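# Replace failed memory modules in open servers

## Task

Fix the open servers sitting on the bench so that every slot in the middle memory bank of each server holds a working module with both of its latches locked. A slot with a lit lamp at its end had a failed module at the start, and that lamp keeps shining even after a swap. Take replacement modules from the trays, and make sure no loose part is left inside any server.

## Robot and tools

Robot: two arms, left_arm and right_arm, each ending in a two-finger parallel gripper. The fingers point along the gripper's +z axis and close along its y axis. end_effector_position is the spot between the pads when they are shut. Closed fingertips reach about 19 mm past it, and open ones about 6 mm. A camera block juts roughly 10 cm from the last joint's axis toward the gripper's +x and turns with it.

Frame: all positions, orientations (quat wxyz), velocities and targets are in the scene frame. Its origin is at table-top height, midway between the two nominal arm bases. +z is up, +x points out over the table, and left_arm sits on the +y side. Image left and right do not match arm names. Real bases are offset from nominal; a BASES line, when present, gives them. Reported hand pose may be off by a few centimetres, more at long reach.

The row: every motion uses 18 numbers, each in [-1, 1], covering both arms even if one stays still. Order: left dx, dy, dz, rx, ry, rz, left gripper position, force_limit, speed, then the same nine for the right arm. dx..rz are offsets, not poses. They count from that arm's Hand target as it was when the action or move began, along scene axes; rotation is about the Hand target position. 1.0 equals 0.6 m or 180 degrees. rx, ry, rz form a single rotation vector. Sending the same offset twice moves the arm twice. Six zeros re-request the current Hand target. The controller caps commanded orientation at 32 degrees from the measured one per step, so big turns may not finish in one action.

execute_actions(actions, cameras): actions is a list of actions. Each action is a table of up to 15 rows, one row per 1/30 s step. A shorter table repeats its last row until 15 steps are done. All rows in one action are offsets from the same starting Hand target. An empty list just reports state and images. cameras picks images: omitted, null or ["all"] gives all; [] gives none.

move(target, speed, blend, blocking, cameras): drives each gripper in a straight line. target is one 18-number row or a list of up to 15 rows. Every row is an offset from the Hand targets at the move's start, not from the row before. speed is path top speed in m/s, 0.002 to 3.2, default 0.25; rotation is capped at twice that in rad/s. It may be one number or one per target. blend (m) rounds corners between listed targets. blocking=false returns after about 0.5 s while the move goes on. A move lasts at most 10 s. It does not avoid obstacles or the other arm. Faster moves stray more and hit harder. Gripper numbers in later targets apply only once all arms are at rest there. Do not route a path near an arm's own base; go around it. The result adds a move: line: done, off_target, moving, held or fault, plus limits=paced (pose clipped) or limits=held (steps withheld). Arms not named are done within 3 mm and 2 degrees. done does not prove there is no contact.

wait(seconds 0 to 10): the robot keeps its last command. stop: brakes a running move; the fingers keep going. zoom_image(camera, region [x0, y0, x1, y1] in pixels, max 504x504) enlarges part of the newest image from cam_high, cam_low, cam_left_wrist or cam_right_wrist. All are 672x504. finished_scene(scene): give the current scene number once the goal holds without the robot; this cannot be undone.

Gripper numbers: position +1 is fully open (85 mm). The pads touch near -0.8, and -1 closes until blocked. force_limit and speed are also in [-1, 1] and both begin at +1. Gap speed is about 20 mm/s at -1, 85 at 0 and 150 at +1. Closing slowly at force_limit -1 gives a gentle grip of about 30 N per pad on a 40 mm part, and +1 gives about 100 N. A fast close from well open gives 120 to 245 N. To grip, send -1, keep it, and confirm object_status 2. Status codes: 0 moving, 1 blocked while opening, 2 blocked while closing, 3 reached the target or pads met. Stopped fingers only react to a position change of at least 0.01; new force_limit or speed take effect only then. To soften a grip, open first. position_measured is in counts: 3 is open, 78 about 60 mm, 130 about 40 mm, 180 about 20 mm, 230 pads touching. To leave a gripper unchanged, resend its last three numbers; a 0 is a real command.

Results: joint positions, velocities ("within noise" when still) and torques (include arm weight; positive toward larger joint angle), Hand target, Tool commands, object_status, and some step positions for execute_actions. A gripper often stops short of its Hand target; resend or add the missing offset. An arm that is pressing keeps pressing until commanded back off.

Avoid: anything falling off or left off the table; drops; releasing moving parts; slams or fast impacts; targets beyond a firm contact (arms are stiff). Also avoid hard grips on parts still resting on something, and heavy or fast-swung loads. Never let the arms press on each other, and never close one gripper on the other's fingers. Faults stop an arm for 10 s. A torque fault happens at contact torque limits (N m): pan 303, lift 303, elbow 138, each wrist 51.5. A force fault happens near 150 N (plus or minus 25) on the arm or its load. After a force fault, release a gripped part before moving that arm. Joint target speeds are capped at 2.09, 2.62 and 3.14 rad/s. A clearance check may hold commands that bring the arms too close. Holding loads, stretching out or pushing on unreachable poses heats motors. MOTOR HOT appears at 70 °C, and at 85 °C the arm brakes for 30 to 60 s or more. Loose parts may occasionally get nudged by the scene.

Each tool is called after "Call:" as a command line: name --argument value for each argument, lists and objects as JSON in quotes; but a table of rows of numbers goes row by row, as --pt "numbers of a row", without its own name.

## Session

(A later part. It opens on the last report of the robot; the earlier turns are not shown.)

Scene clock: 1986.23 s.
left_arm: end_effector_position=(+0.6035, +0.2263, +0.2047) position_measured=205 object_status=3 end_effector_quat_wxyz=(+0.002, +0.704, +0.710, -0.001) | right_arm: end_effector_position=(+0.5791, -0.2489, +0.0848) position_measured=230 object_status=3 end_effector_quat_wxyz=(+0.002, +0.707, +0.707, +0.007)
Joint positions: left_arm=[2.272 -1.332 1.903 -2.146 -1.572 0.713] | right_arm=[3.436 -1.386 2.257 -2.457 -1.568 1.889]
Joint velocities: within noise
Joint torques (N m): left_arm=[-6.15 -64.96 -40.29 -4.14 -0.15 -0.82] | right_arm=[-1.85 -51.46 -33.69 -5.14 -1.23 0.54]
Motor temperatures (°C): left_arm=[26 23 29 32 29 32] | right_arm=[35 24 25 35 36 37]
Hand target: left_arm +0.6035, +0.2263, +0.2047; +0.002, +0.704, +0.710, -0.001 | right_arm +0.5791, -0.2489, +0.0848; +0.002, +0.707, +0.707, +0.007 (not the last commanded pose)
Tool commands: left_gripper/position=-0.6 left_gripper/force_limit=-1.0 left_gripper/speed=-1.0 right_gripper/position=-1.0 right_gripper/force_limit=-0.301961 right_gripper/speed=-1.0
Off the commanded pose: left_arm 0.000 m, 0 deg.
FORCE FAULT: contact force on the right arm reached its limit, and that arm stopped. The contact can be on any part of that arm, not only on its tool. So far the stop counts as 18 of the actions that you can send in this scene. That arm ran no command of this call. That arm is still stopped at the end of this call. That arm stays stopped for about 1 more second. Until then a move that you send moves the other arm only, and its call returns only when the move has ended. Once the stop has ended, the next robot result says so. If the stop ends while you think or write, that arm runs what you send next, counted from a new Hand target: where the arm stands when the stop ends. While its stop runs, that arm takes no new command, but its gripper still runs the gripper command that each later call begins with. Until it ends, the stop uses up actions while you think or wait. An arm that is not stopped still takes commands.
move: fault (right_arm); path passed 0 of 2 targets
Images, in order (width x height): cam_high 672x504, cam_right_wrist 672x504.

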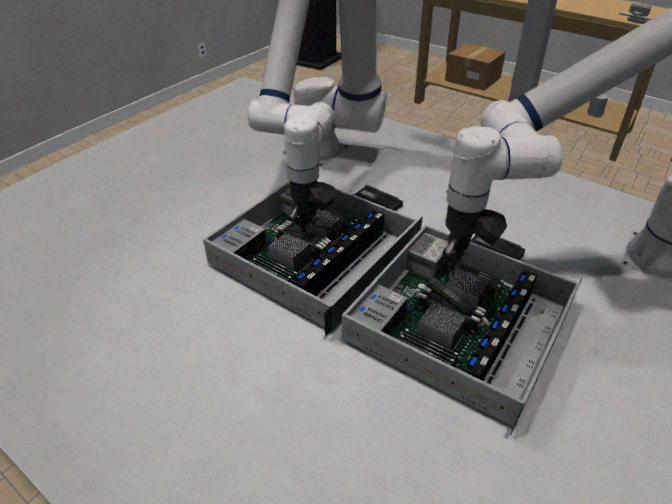

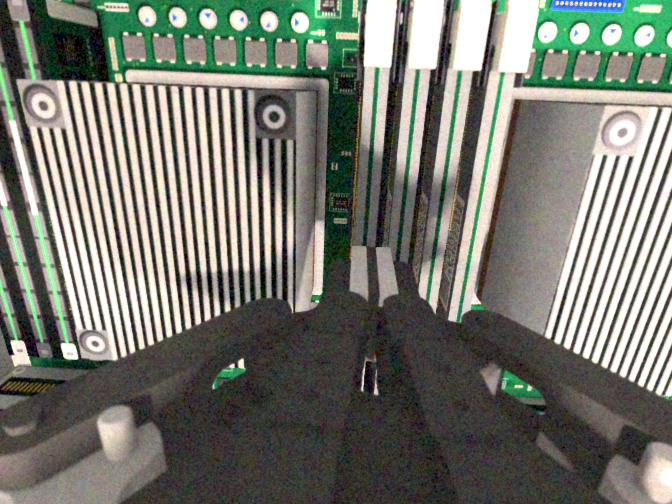

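Call:
move --pt "0 0 0.05 0 0 0 0.17 -1 -1 0 0 0.1 0 0.0 0 -1 -0.3 -1" --pt "-0.0625 -0.1105 -0.03 0 0 -0.069 0.17 -1 -1 -0.05 -0.1 0.28 0 0 0 -1 -0.3 -1" --pt "-0.0625 -0.1105 -0.12 0 0 -0.069 0.17 -1 -1 -0.3 -0.1 0.28 0 0 0 -1 -0.3 -1" --speed 0.15

Call:
zoom_image --camera "cam_left_wrist" --region '[230, 80, 470, 330]'

Call:
zoom_image --camera "cam_high" --region '[400, 250, 520, 350]'

Scene clock: 2079.67 s.
left_arm: end_effector_position=(+0.5660, +0.1599, +0.1328) position_measured=108 object_status=3 end_effector_quat_wxyz=(+0.002, +0.777, +0.630, -0.001) | right_arm: end_effector_position=(+0.3993, -0.3089, +0.2527) position_measured=230 object_status=3 end_effector_quat_wxyz=(+0.002, +0.707, +0.707, +0.007)
Joint positions: left_arm=[2.178 -1.242 1.936 -2.268 -1.572 0.836] | right_arm=[3.435 -1.953 2.377 -2.01 -1.568 1.887]
Joint velocities: within noise
Joint torques (N m): left_arm=[-21.32 -66.58 -34.1 -5.07 -4.23 3.95] | right_arm=[11.82 -28.15 -33.91 -2.11 -3.65 2.42]
Motor temperatures (°C): left_arm=[26 23 29 32 29 32] | right_arm=[34 24 25 35 35 37]
Hand target: left_arm +0.5660, +0.1600, +0.1327; +0.002, +0.777, +0.630, -0.001 | right_arm +0.3991, -0.3089, +0.2528; +0.002, +0.707, +0.707, +0.007
Off the commanded pose: left_arm 0.000 m, 0 deg | right_arm 0.000 m, 0 deg.
FORCE FAULT, CONTINUED: the right arm's stop, for the force fault that an earlier result reported, is over. The stop ended before this call began, so that arm ran this call's commands, counted from a new Hand target: where the arm stood when the stop ended.
move: done

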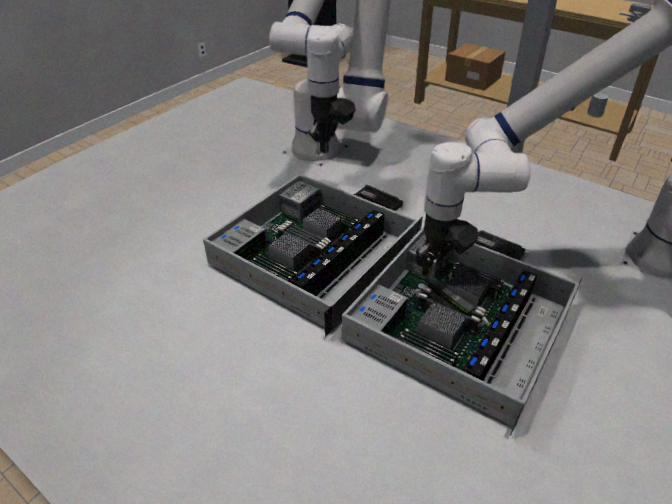

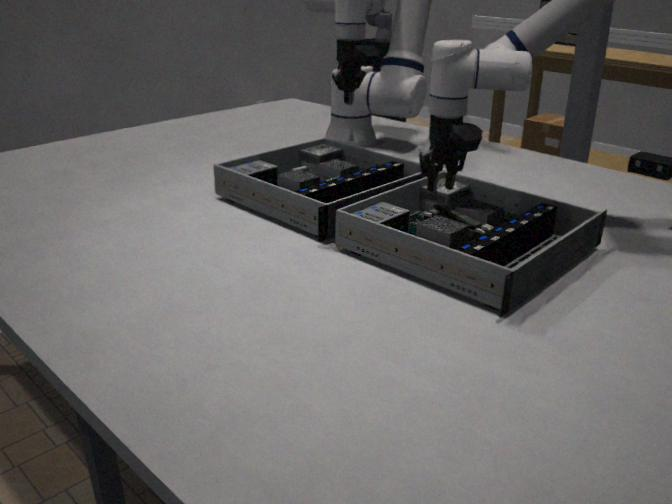

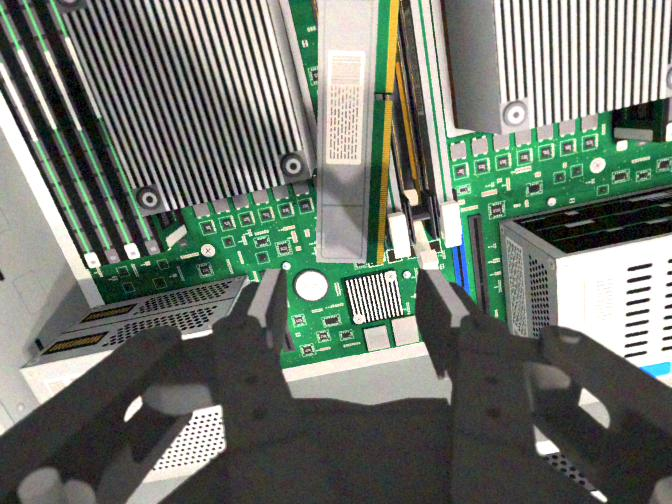

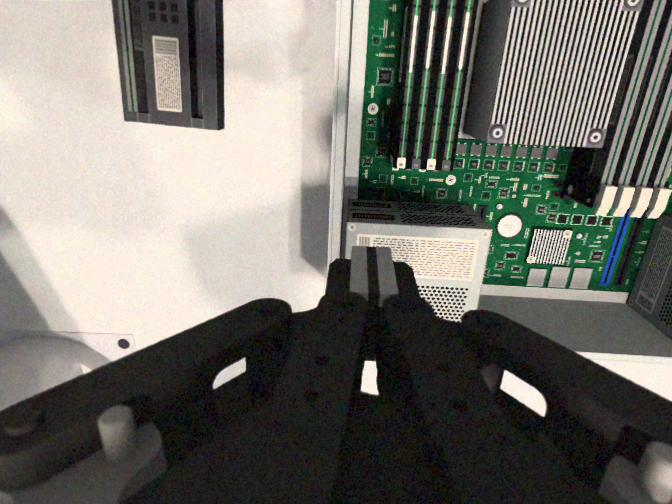

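Scaled by 2.016 from the camera's 672x504 image, which has a finer 960x720 frame.

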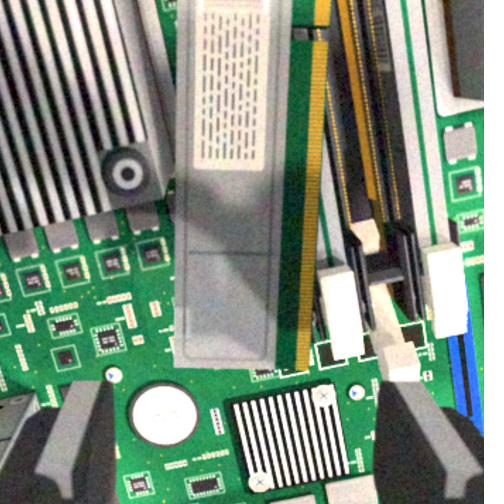

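Scaled by 4.200 from the camera's 672x504 image, which has a finer 960x720 frame.

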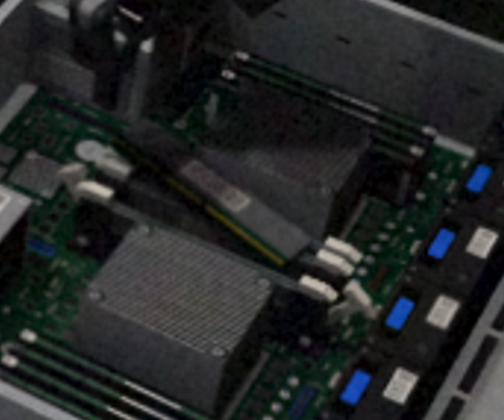

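Call:
move --pt "0.002 0.009 0 0 0 0 0.3 -1 -1 0 0 0 0 0.0 0 -1 -0.3 -1" --pt "0.002 0.009 -0.074 0 0 0 0.3 -1 -1 0 0 0 0 0.0 0 -1 -0.3 -1" --speed 0.06 --cameras '["cam_left_wrist","cam_high"]'

Call:
zoom_image --camera "cam_left_wrist" --region '[230, 80, 470, 330]'

Call:
zoom_image --camera "cam_high" --region '[400, 250, 500, 330]'

Scene clock: 2104.63 s.
left_arm: end_effector_position=(+0.5672, +0.1653, +0.0885) position_measured=91 object_status=3 end_effector_quat_wxyz=(+0.002, +0.777, +0.630, -0.001) | right_arm: end_effector_position=(+0.3991, -0.3089, +0.2528) position_measured=230 object_status=3 end_effector_quat_wxyz=(+0.002, +0.707, +0.707, +0.007)
Joint positions: left_arm=[2.184 -1.194 1.968 -2.349 -1.572 0.841] | right_arm=[3.435 -1.954 2.377 -2.009 -1.568 1.888]
Joint velocities: within noise
Joint torques (N m): left_arm=[10.62 -69.29 -31.76 -4.55 -4.33 3.77] | right_arm=[13.61 -29.6 -38.19 -3.35 -3.38 2.81]
Motor temperatures (°C): left_arm=[26 23 29 32 29 32] | right_arm=[34 24 25 35 35 37]
Hand target: left_arm +0.5672, +0.1654, +0.0883; +0.002, +0.777, +0.630, -0.001 | right_arm +0.3991, -0.3089, +0.2528; +0.002, +0.707, +0.707, +0.007
Off the commanded pose: left_arm 0.000 m, 0 deg | right_arm 0.000 m, 0 deg.
move: done
Images, in order (width x height): cam_high 672x504, cam_left_wrist 672x504.

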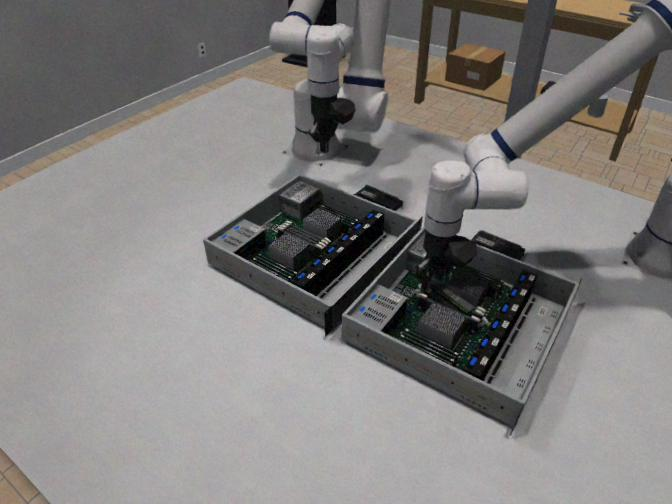

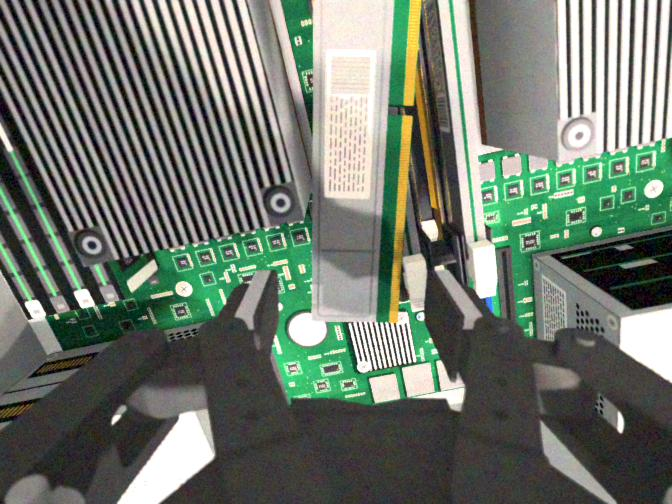

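Scaled by 2.016 from the camera's 672x504 image, which has a finer 960x720 frame.

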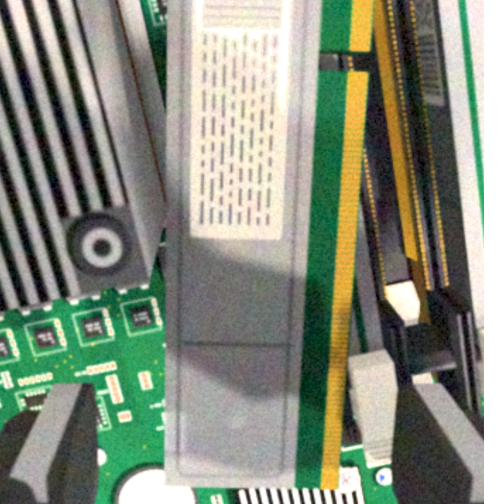

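Scaled by 5.040 from the camera's 672x504 image, which has a finer 960x720 frame.

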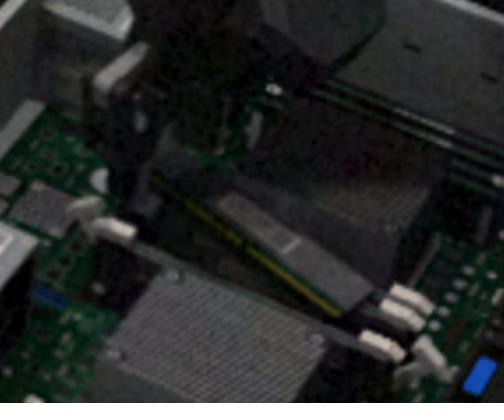

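Call:
move --target '[0,0,-0.005,0,0,0,-1,-0.5,-1,0,0,0,0,0.0,0,-1,-0.3,-1]' --speed 0.06 --cameras '["cam_left_wrist"]'

Call:
wait --seconds 1.5 --cameras '["cam_left_wrist","cam_high"]'

Scene clock: 2118.57 s.
left_arm: end_effector_position=(+0.5707, +0.1612, +0.0911) position_measured=154 object_status=0 end_effector_quat_wxyz=(+0.009, +0.776, +0.630, -0.001) | right_arm: end_effector_position=(+0.3991, -0.3089, +0.2528) position_measured=230 object_status=3 end_effector_quat_wxyz=(+0.002, +0.707, +0.707, +0.007)
Joint positions: left_arm=[2.184 -1.193 1.964 -2.359 -1.571 0.841] | right_arm=[3.435 -1.954 2.377 -2.009 -1.568 1.888]
Joint velocities: within noise
Joint torques (N m): left_arm=[-6.75 -59.82 -20.93 0.57 -1.01 0.01] | right_arm=[10.92 -27.52 -41.41 -4.34 -2.71 2.06]
Motor temperatures (°C): left_arm=[26 23 29 32 29 32] | right_arm=[34 24 25 35 35 37]
Hand target: left_arm +0.5707, +0.1612, +0.0911; +0.009, +0.776, +0.630, -0.001 (not the last commanded pose) | right_arm +0.3991, -0.3089, +0.2528; +0.002, +0.707, +0.707, +0.007
Tool commands: left_gripper/position=-1.0 left_gripper/force_limit=-0.498039 left_gripper/speed=-1.0 right_gripper/position=-1.0 right_gripper/force_limit=-0.3 right_gripper/speed=-1.0
Off the commanded pose: left_arm 0.008 m, 1 deg | right_arm 0.000 m, 0 deg.
FORCE FAULT: contact force on the left arm reached its limit, and that arm stopped. The contact can be on any part of that arm, not only on its tool. That arm's remaining commands of this call were not run. That arm is still stopped at the end of this call. That arm stays stopped for about 9 more seconds. Until then a move that you send moves the other arm only, and its call returns only when the move has ended. Once the stop has ended, the next robot result says so. If the stop ends while you think or write, that arm runs what you send next, counted from a new Hand target: where the arm stands when the stop ends. While its stop runs, that arm takes no new command, but its gripper still runs the gripper command that each later call begins with. Until it ends, the stop uses up actions while you think or wait. An arm that is not stopped still takes commands.
move: fault (left_arm)
Images, in order (width x height): cam_left_wrist 672x504.

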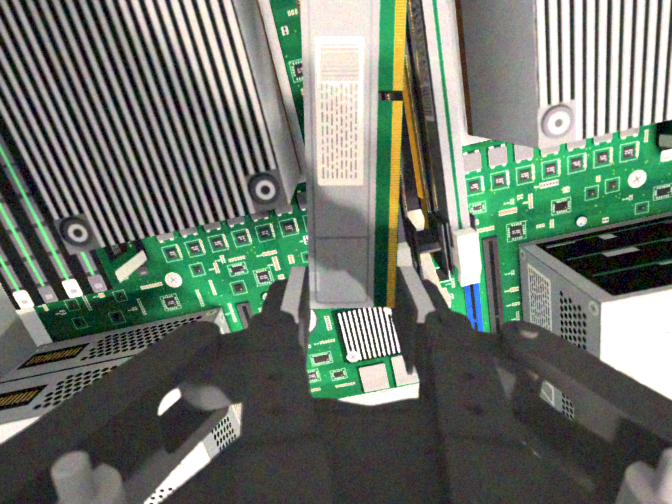

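not run: an earlier result of this reply reported a stop or a fault. Calls in your next reply go to the robot.

Call:
wait --seconds 9 --cameras '["cam_left_wrist","cam_high"]'

Call:
zoom_image --camera "cam_left_wrist" --region '[230, 80, 470, 330]'

Call:
zoom_image --camera "cam_high" --region '[400, 250, 500, 330]'

Scene clock: 2138.40 s.
left_arm: end_effector_position=(+0.5707, +0.1612, +0.0911) position_measured=154 object_status=2 end_effector_quat_wxyz=(+0.009, +0.776, +0.630, -0.001) | right_arm: end_effector_position=(+0.3991, -0.3089, +0.2528) position_measured=230 object_status=3 end_effector_quat_wxyz=(+0.002, +0.707, +0.707, +0.007)
Joint positions: left_arm=[2.184 -1.193 1.964 -2.359 -1.571 0.841] | right_arm=[3.435 -1.954 2.377 -2.009 -1.568 1.888]
Joint velocities: within noise
Joint torques (N m): left_arm=[-5.13 -34.48 -10.29 2.21 -2.11 0.47] | right_arm=[9.25 -26.73 -52.59 -6.32 -0.47 2.52]
Motor temperatures (°C): left_arm=[26 23 29 32 29 32] | right_arm=[34 24 25 35 35 37]
Hand target: left_arm +0.5707, +0.1612, +0.0911; +0.009, +0.776, +0.630, -0.001 (not the last commanded pose) | right_arm +0.3991, -0.3089, +0.2528; +0.002, +0.707, +0.707, +0.007
Tool commands: left_gripper/position=-1.0 left_gripper/force_limit=-0.498039 left_gripper/speed=-1.0 right_gripper/position=-1.0 right_gripper/force_limit=-0.3 right_gripper/speed=-1.0
Off the commanded pose: left_arm 0.008 m, 1 deg | right_arm 0.000 m, 0 deg.
FORCE FAULT, CONTINUED: the left arm's stop, for the force fault that an earlier result reported, is over. The rest of the stop counts as 18 of the actions that you can send in this scene. That arm's target is now where it stood when the stop ended, not its last command. That arm accepts commands again.
wait: 9.00 s; at rest from the start
Images, in order (width x height): cam_high 672x504, cam_left_wrist 672x504.

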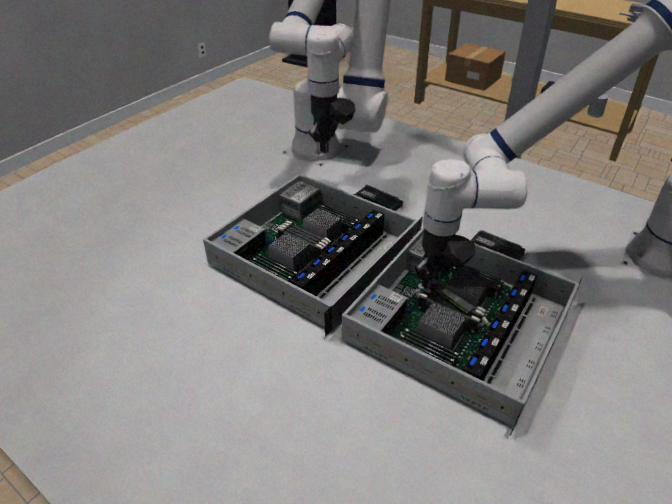

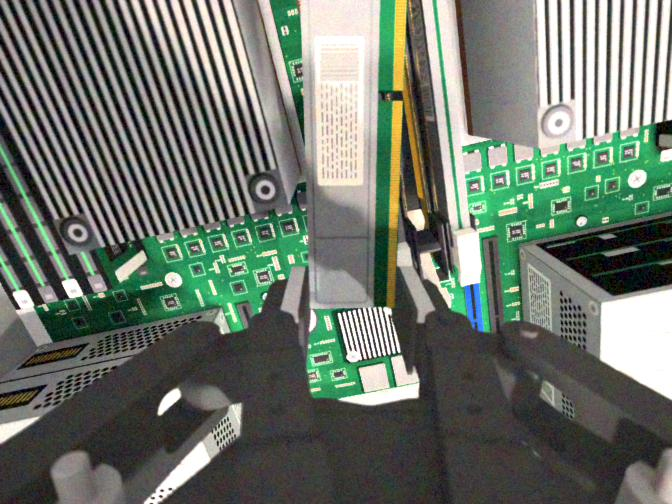

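Scaled by 2.016 from the camera's 672x504 image, which has a finer 960x720 frame.

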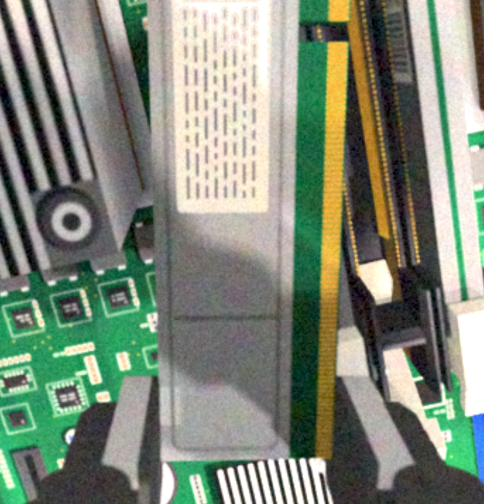

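Scaled by 5.040 from the camera's 672x504 image, which has a finer 960x720 frame.

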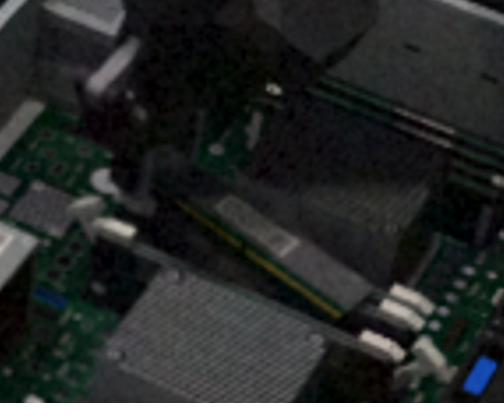

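Call:
move --target '[0,0,0.25,0,0,0,-1,-0.5,-1,0,0,0,0,0.0,0,-1,-0.3,-1]' --speed 0.06

Call:
zoom_image --camera "cam_high" --region '[380, 200, 520, 320]'

Scene clock: 2164.07 s.
left_arm: end_effector_position=(+0.5707, +0.1612, +0.2409) position_measured=154 object_status=2 end_effector_quat_wxyz=(+0.009, +0.776, +0.630, -0.001) | right_arm: end_effector_position=(+0.3991, -0.3089, +0.2528) position_measured=230 object_status=3 end_effector_quat_wxyz=(+0.002, +0.707, +0.707, +0.007)
Joint positions: left_arm=[2.184 -1.347 1.851 -2.092 -1.571 0.841] | right_arm=[3.435 -1.954 2.377 -2.009 -1.568 1.888]
Joint velocities: within noise
Joint torques (N m): left_arm=[6.7 -91.23 -53.06 -2.28 -1.56 3.32] | right_arm=[8.63 -24.44 -51.52 -5.82 0.15 2.31]
Motor temperatures (°C): left_arm=[26 23 28 32 29 32] | right_arm=[34 24 25 35 35 37]
Hand target: left_arm +0.5707, +0.1612, +0.2411; +0.009, +0.776, +0.630, -0.001 | right_arm +0.3991, -0.3089, +0.2528; +0.002, +0.707, +0.707, +0.007
Off the commanded pose: left_arm 0.000 m, 0 deg | right_arm 0.000 m, 0 deg.
move: done

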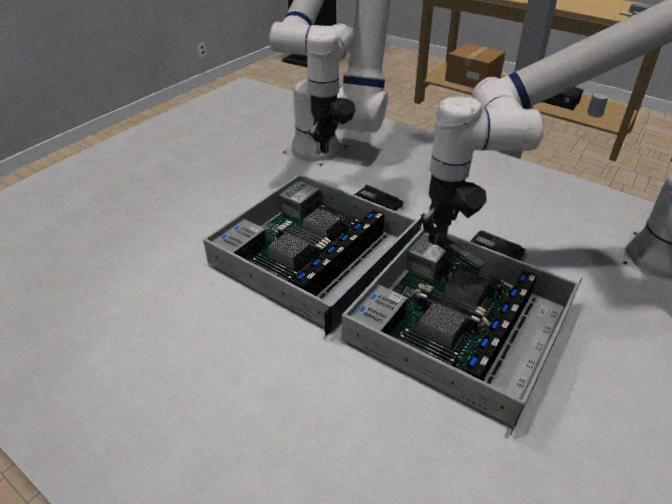

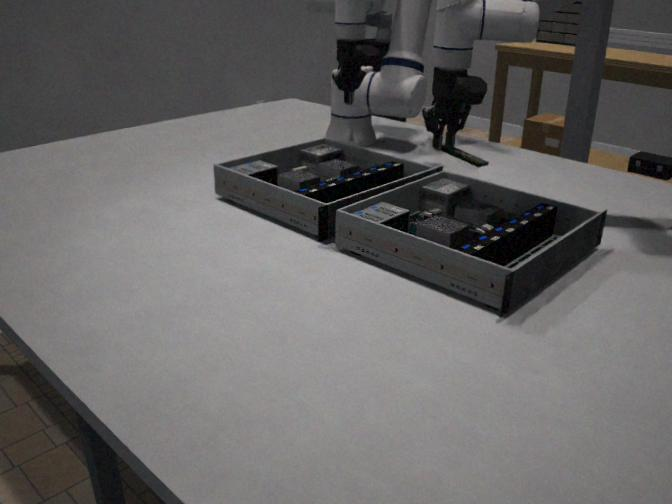

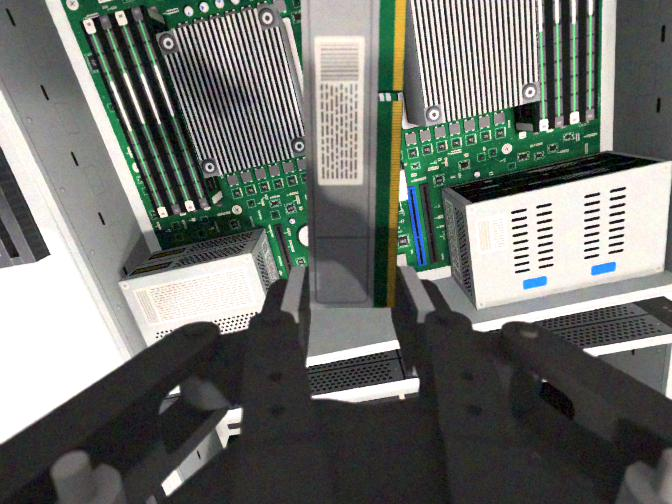

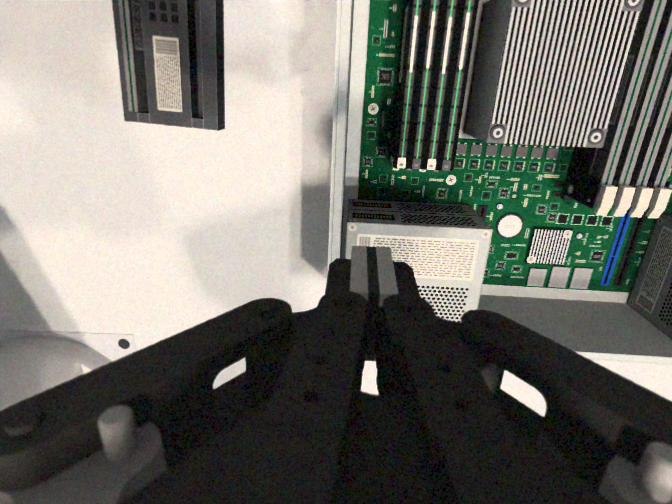

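Scaled by 3.600 from the camera's 672x504 image, which has a finer 960x720 frame.

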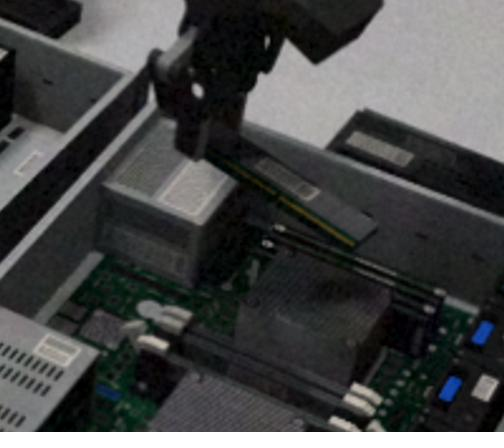

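Call:
move --pt "-0.45 -0.26 0.0 0 0 0.0 -1 -0.5 -1 0 0 0 0 0.0 0 -1 -0.3 -1" --pt "-0.45 -0.26 -0.34 0 0 0.0 -1 -0.5 -1 0 0 0 0 0.0 0 -1 -0.3 -1" --speed 0.15

Call:
zoom_image --camera "cam_high" --region '[360, 130, 500, 250]'

Scene clock: 2178.23 s.
left_arm: end_effector_position=(+0.3006, +0.0052, +0.0373) position_measured=154 object_status=2 end_effector_quat_wxyz=(+0.009, +0.776, +0.630, -0.001) | right_arm: end_effector_position=(+0.3991, -0.3089, +0.2528) position_measured=230 object_status=3 end_effector_quat_wxyz=(+0.002, +0.707, +0.707, +0.007)
Joint positions: left_arm=[1.757 -1.174 2.074 -2.486 -1.564 0.415] | right_arm=[3.435 -1.954 2.377 -2.009 -1.568 1.888]
Joint velocities: within noise
Joint torques (N m): left_arm=[0.38 -66.74 -28.61 -5.59 2.37 2.74] | right_arm=[4.54 -25.28 -50.46 -5.82 0.62 2.28]
Motor temperatures (°C): left_arm=[26 23 28 32 29 32] | right_arm=[34 24 25 35 35 36]
Hand target: left_arm +0.3007, +0.0052, +0.0371; +0.009, +0.776, +0.630, -0.001 | right_arm +0.3991, -0.3089, +0.2528; +0.002, +0.707, +0.707, +0.007
Off the commanded pose: left_arm 0.000 m, 0 deg | right_arm 0.000 m, 0 deg.
move: done

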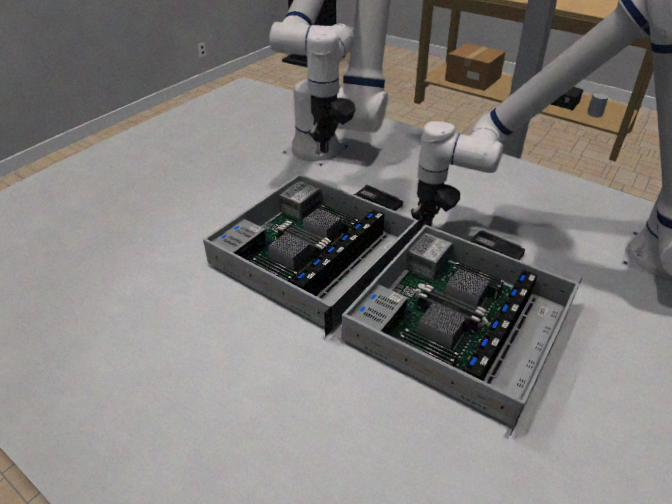

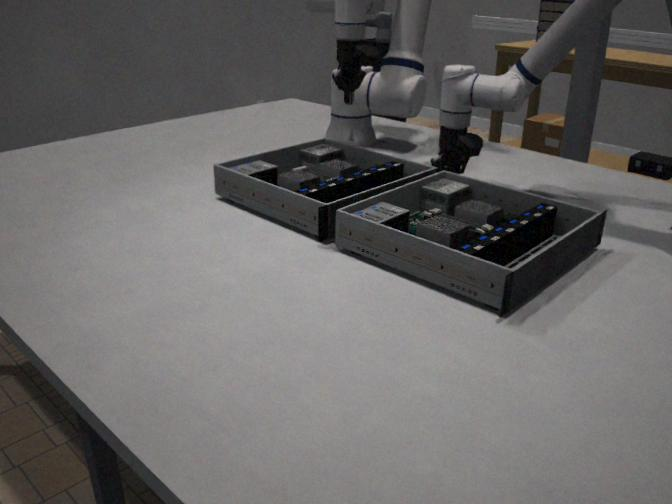

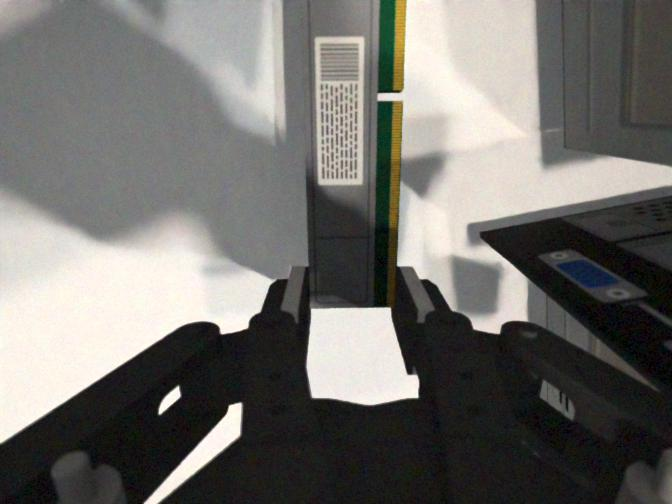

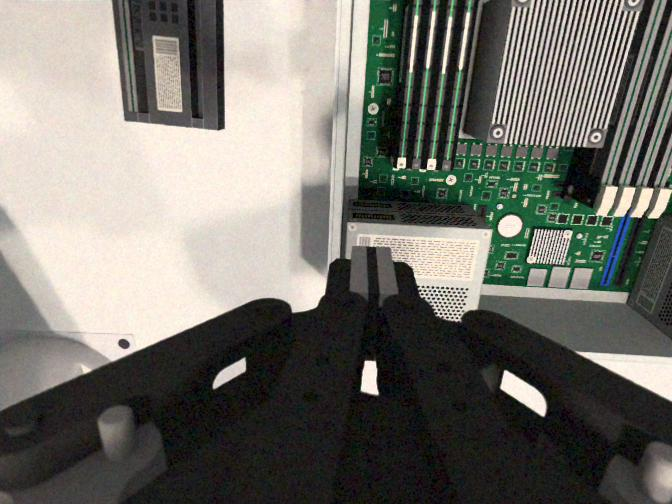

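Scaled by 3.600 from the camera's 672x504 image, which has a finer 960x720 frame.

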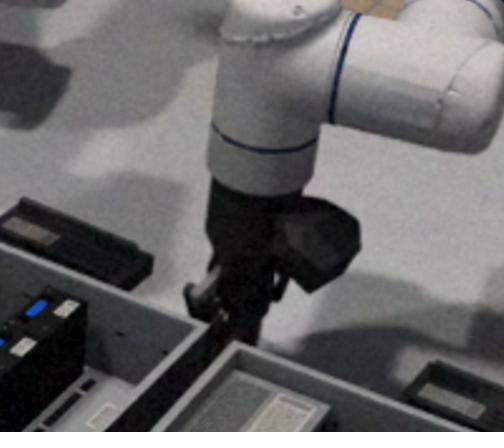

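Call:
move --target '[0,0,-0.015,0,0,0.0,-1,-0.5,-1,0,0,0,0,0.0,0,-1,-0.3,-1]' --speed 0.03 --cameras '[]'

Call:
move --target '[0,0,-0.006,0,0,0.0,-1,-0.5,-1,0,0,0,0,0.0,0,-1,-0.3,-1]' --speed 0.015 --cameras '["cam_left_wrist"]'

Scene clock: 2187.03 s.
left_arm: end_effector_position=(+0.3007, +0.0052, +0.0283) position_measured=154 object_status=2 end_effector_quat_wxyz=(+0.009, +0.776, +0.630, -0.001) | right_arm: end_effector_position=(+0.3991, -0.3089, +0.2528) position_measured=230 object_status=3 end_effector_quat_wxyz=(+0.002, +0.707, +0.707, +0.007)
Joint positions: left_arm=[1.757 -1.161 2.077 -2.503 -1.564 0.415] | right_arm=[3.435 -1.954 2.377 -2.009 -1.568 1.888]
Joint velocities: within noise
Joint torques (N m): left_arm=[8.76 -67.23 -28.21 -5.24 1.73 3.19] | right_arm=[5.9 -25.91 -50.55 -6.06 0.88 2.36]
Motor temperatures (°C): left_arm=[26 23 28 32 29 32] | right_arm=[34 24 25 35 35 36]
Hand target: left_arm +0.3007, +0.0052, +0.0281; +0.009, +0.776, +0.630, -0.001 | right_arm +0.3991, -0.3089, +0.2528; +0.002, +0.707, +0.707, +0.007
Off the commanded pose: left_arm 0.000 m, 0 deg | right_arm 0.000 m, 0 deg.
move: done
No camera images: "cameras" was empty.

Scene clock: 2187.73 s.
left_arm: end_effector_position=(+0.3007, +0.0052, +0.0247) position_measured=154 object_status=2 end_effector_quat_wxyz=(+0.009, +0.776, +0.630, -0.001) | right_arm: end_effector_position=(+0.3991, -0.3089, +0.2528) position_measured=230 object_status=3 end_effector_quat_wxyz=(+0.002, +0.707, +0.707, +0.007)
Joint positions: left_arm=[1.757 -1.156 2.079 -2.51 -1.564 0.415] | right_arm=[3.435 -1.954 2.377 -2.009 -1.568 1.888]
Joint velocities: within noise
Joint torques (N m): left_arm=[8.05 -67.95 -27.15 -5.28 1.47 2.96] | right_arm=[4.02 -28.72 -49.84 -6.18 0.98 2.3]
Motor temperatures (°C): left_arm=[26 23 28 32 29 32] | right_arm=[34 24 25 35 35 36]
Hand target: left_arm +0.3007, +0.0052, +0.0245; +0.009, +0.776, +0.630, -0.001 | right_arm +0.3991, -0.3089, +0.2528; +0.002, +0.707, +0.707, +0.007
Off the commanded pose: left_arm 0.000 m, 0 deg | right_arm 0.000 m, 0 deg.
move: done
Images, in order (width x height): cam_left_wrist 672x504.

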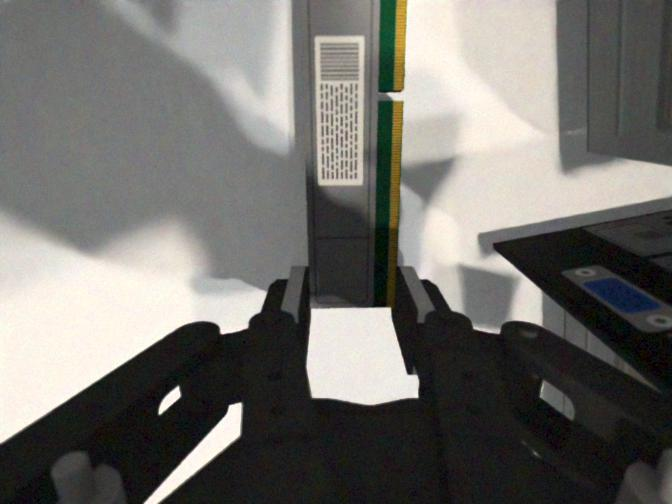

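Call:
move --target '[0,0,-0.006,0,0,0.0,-1,-0.5,-1,0,0,0,0,0.0,0,-1,-0.3,-1]' --speed 0.01 --cameras '[]'

Call:
move --target '[0,0,-0.004,0,0,0.0,-1,-0.5,-1,0,0,0,0,0.0,0,-1,-0.3,-1]' --speed 0.01 --cameras '["cam_left_wrist"]'

Scene clock: 2196.37 s.
left_arm: end_effector_position=(+0.3007, +0.0052, +0.0211) position_measured=154 object_status=2 end_effector_quat_wxyz=(+0.009, +0.776, +0.630, -0.001) | right_arm: end_effector_position=(+0.3991, -0.3089, +0.2528) position_measured=230 object_status=3 end_effector_quat_wxyz=(+0.002, +0.707, +0.707, +0.007)
Joint positions: left_arm=[1.757 -1.15 2.08 -2.516 -1.564 0.415] | right_arm=[3.435 -1.954 2.377 -2.009 -1.568 1.888]
Joint velocities: within noise
Joint torques (N m): left_arm=[10.45 -65.42 -27 -5.05 0.99 2.75] | right_arm=[4.35 -27.82 -49.7 -6.39 0.38 2.26]
Motor temperatures (°C): left_arm=[26 23 28 32 29 32] | right_arm=[34 24 25 35 35 36]
Hand target: left_arm +0.3007, +0.0052, +0.0209; +0.009, +0.776, +0.630, -0.001 | right_arm +0.3991, -0.3089, +0.2528; +0.002, +0.707, +0.707, +0.007
Off the commanded pose: left_arm 0.000 m, 0 deg | right_arm 0.000 m, 0 deg.
move: done
No camera images: "cameras" was empty.

Scene clock: 2197.07 s.
left_arm: end_effector_position=(+0.3007, +0.0052, +0.0187) position_measured=154 object_status=2 end_effector_quat_wxyz=(+0.009, +0.776, +0.630, -0.001) | right_arm: end_effector_position=(+0.3991, -0.3089, +0.2528) position_measured=230 object_status=3 end_effector_quat_wxyz=(+0.002, +0.707, +0.707, +0.007)
Joint positions: left_arm=[1.757 -1.147 2.081 -2.521 -1.564 0.415] | right_arm=[3.435 -1.954 2.377 -2.009 -1.568 1.888]
Joint velocities: within noise
Joint torques (N m): left_arm=[9.54 -51.76 -24.89 -5.37 0.62 3.21] | right_arm=[2.05 -25.16 -49.46 -6.48 0.93 2.42]
Motor temperatures (°C): left_arm=[26 23 28 32 29 32] | right_arm=[34 24 25 35 35 36]
Hand target: left_arm +0.3007, +0.0052, +0.0185; +0.009, +0.776, +0.630, -0.001 | right_arm +0.3991, -0.3089, +0.2528; +0.002, +0.707, +0.707, +0.007
Off the commanded pose: left_arm 0.000 m, 0 deg | right_arm 0.000 m, 0 deg.
move: done
Images, in order (width x height): cam_left_wrist 672x504.

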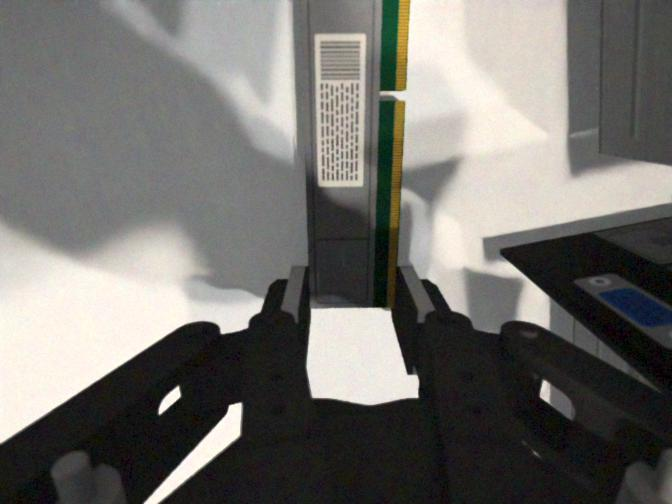

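Call:
move --pt "0 0 0.0 0 0 0.0 0.2 -1 -1 0 0 0 0 0.0 0 -1 -0.3 -1" --pt "0 0 0.25 0 0 0.0 0.2 -1 -1 0 0 0 0 0.0 0 -1 -0.3 -1" --pt "-0.11 0.362 0.2358 0.0046 0.0035 0.055 -0.2 -1 0 0 0 0 0 0.0 0 -1 -0.3 -1" --speed 0.15

Call:
zoom_image --camera "cam_left_wrist" --region '[230, 80, 470, 340]'

Scene clock: 2220.67 s.
left_arm: end_effector_position=(+0.2347, +0.2224, +0.1600) position_measured=154 object_status=0 end_effector_quat_wxyz=(-0.001, +0.719, +0.695, +0.000) | right_arm: end_effector_position=(+0.3991, -0.3089, +0.2528) position_measured=230 object_status=3 end_effector_quat_wxyz=(+0.002, +0.707, +0.707, +0.007)
Joint positions: left_arm=[1.72 -1.691 2.386 -2.265 -1.571 0.205] | right_arm=[3.435 -1.954 2.377 -2.009 -1.568 1.888]
Joint velocities: within noise
Joint torques (N m): left_arm=[-24.28 -49.16 -36.35 -2.83 -3.58 -2.71] | right_arm=[0.4 -23.33 -48.6 -6.12 0.52 1.91]
Motor temperatures (°C): left_arm=[26 23 28 32 29 32] | right_arm=[34 24 25 35 35 36]
Hand target: left_arm +0.2347, +0.2224, +0.1600; -0.001, +0.719, +0.695, +0.000 | right_arm +0.3991, -0.3089, +0.2528; +0.002, +0.707, +0.707, +0.007
Off the commanded pose: left_arm 0.000 m, 0 deg | right_arm 0.000 m, 0 deg.
move: done

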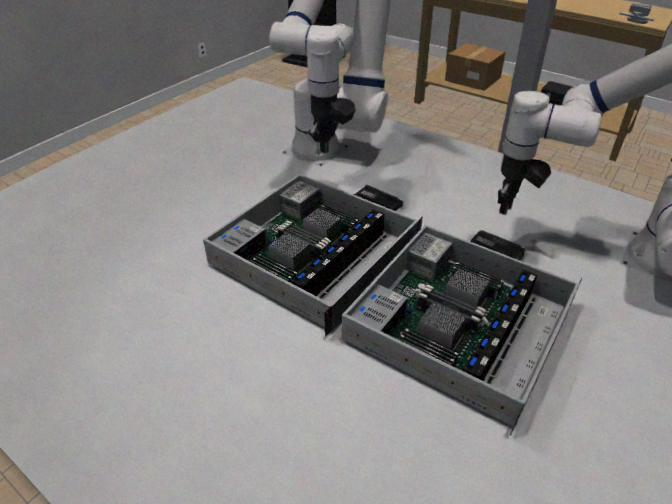

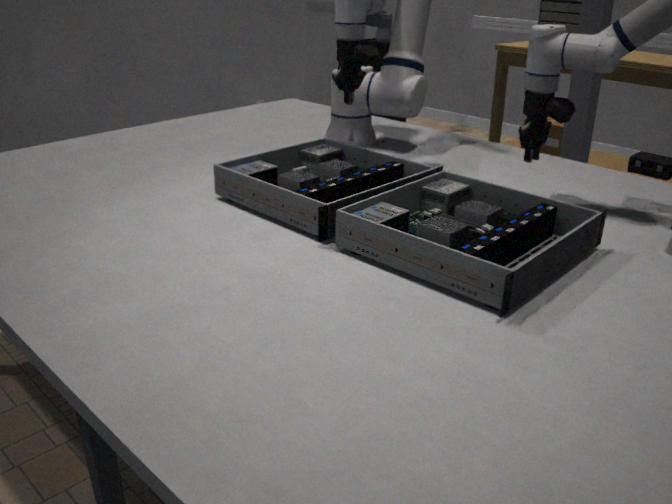

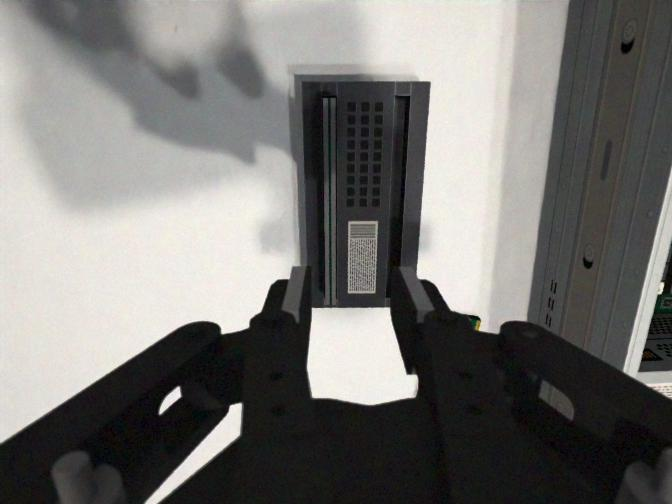

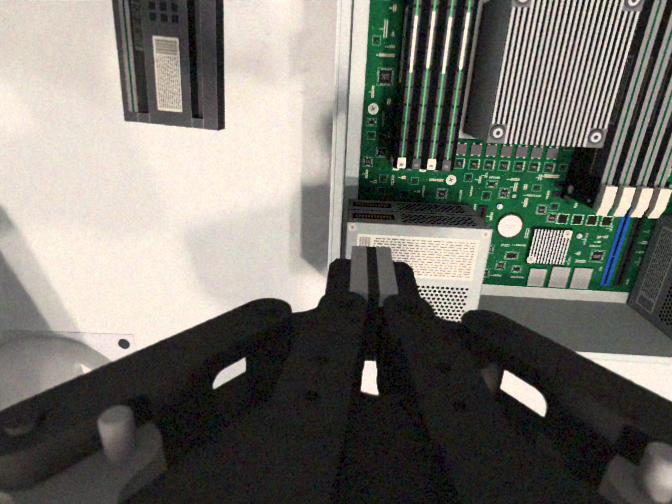

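Scaled by 1.938 from the camera's 672x504 image, which has a finer 960x720 frame.

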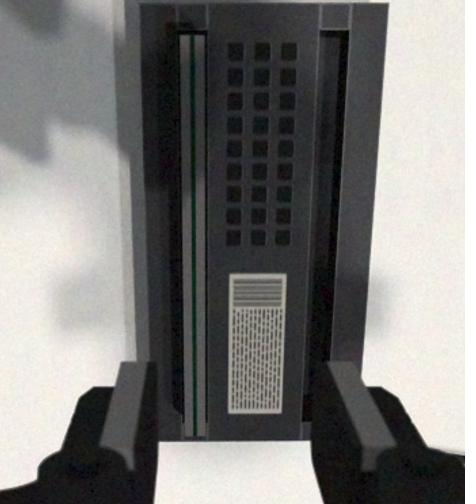

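Call:
move --pt "-0.0193 0.001 -0.13 0 0 0.0 -0.2 -1 0 0 0 0 0 0.0 0 -1 -0.3 -1" --pt "-0.0193 0.001 -0.1775 0 0 0.0 -0.55 -1 -1 0 0 0 0 0.0 0 -1 -0.3 -1" --speed 0.1 --cameras '["cam_left_wrist"]'

Call:
zoom_image --camera "cam_left_wrist" --region '[230, 120, 470, 380]'

Scene clock: 2239.00 s.
left_arm: end_effector_position=(+0.2231, +0.2230, +0.0535) position_measured=199 object_status=0 end_effector_quat_wxyz=(-0.001, +0.719, +0.695, +0.000) | right_arm: end_effector_position=(+0.3991, -0.3089, +0.2528) position_measured=230 object_status=3 end_effector_quat_wxyz=(+0.002, +0.707, +0.707, +0.007)
Joint positions: left_arm=[1.696 -1.503 2.486 -2.553 -1.571 0.181] | right_arm=[3.435 -1.954 2.377 -2.009 -1.568 1.888]
Joint velocities: within noise
Joint torques (N m): left_arm=[8.28 -30.74 -27.68 -4.53 -4.33 3.78] | right_arm=[-1.01 -24.04 -46.89 -6.19 0.52 2.14]
Motor temperatures (°C): left_arm=[26 23 28 32 29 32] | right_arm=[34 24 25 35 35 36]
Hand target: left_arm +0.2231, +0.2230, +0.0535; -0.001, +0.719, +0.695, +0.000 | right_arm +0.3991, -0.3089, +0.2528; +0.002, +0.707, +0.707, +0.007
Off the commanded pose: left_arm 0.000 m, 0 deg | right_arm 0.000 m, 0 deg.
move: done
Images, in order (width x height): cam_left_wrist 672x504.

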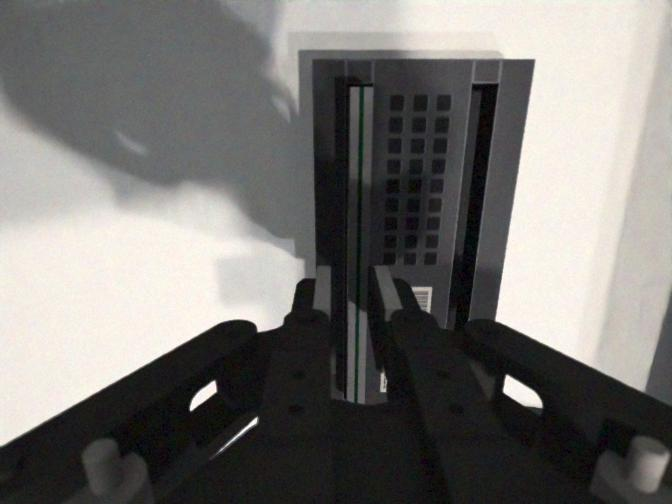

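Scaled by 1.938 from the camera's 672x504 image, which has a finer 960x720 frame.

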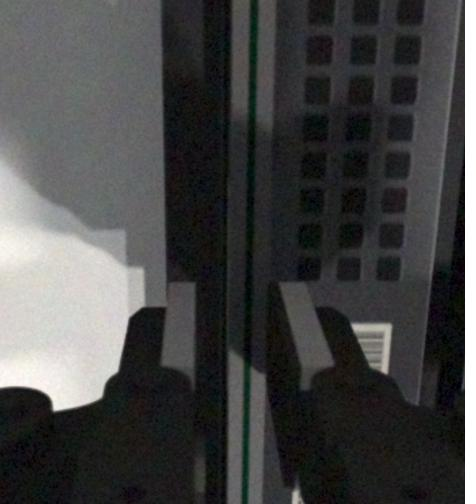

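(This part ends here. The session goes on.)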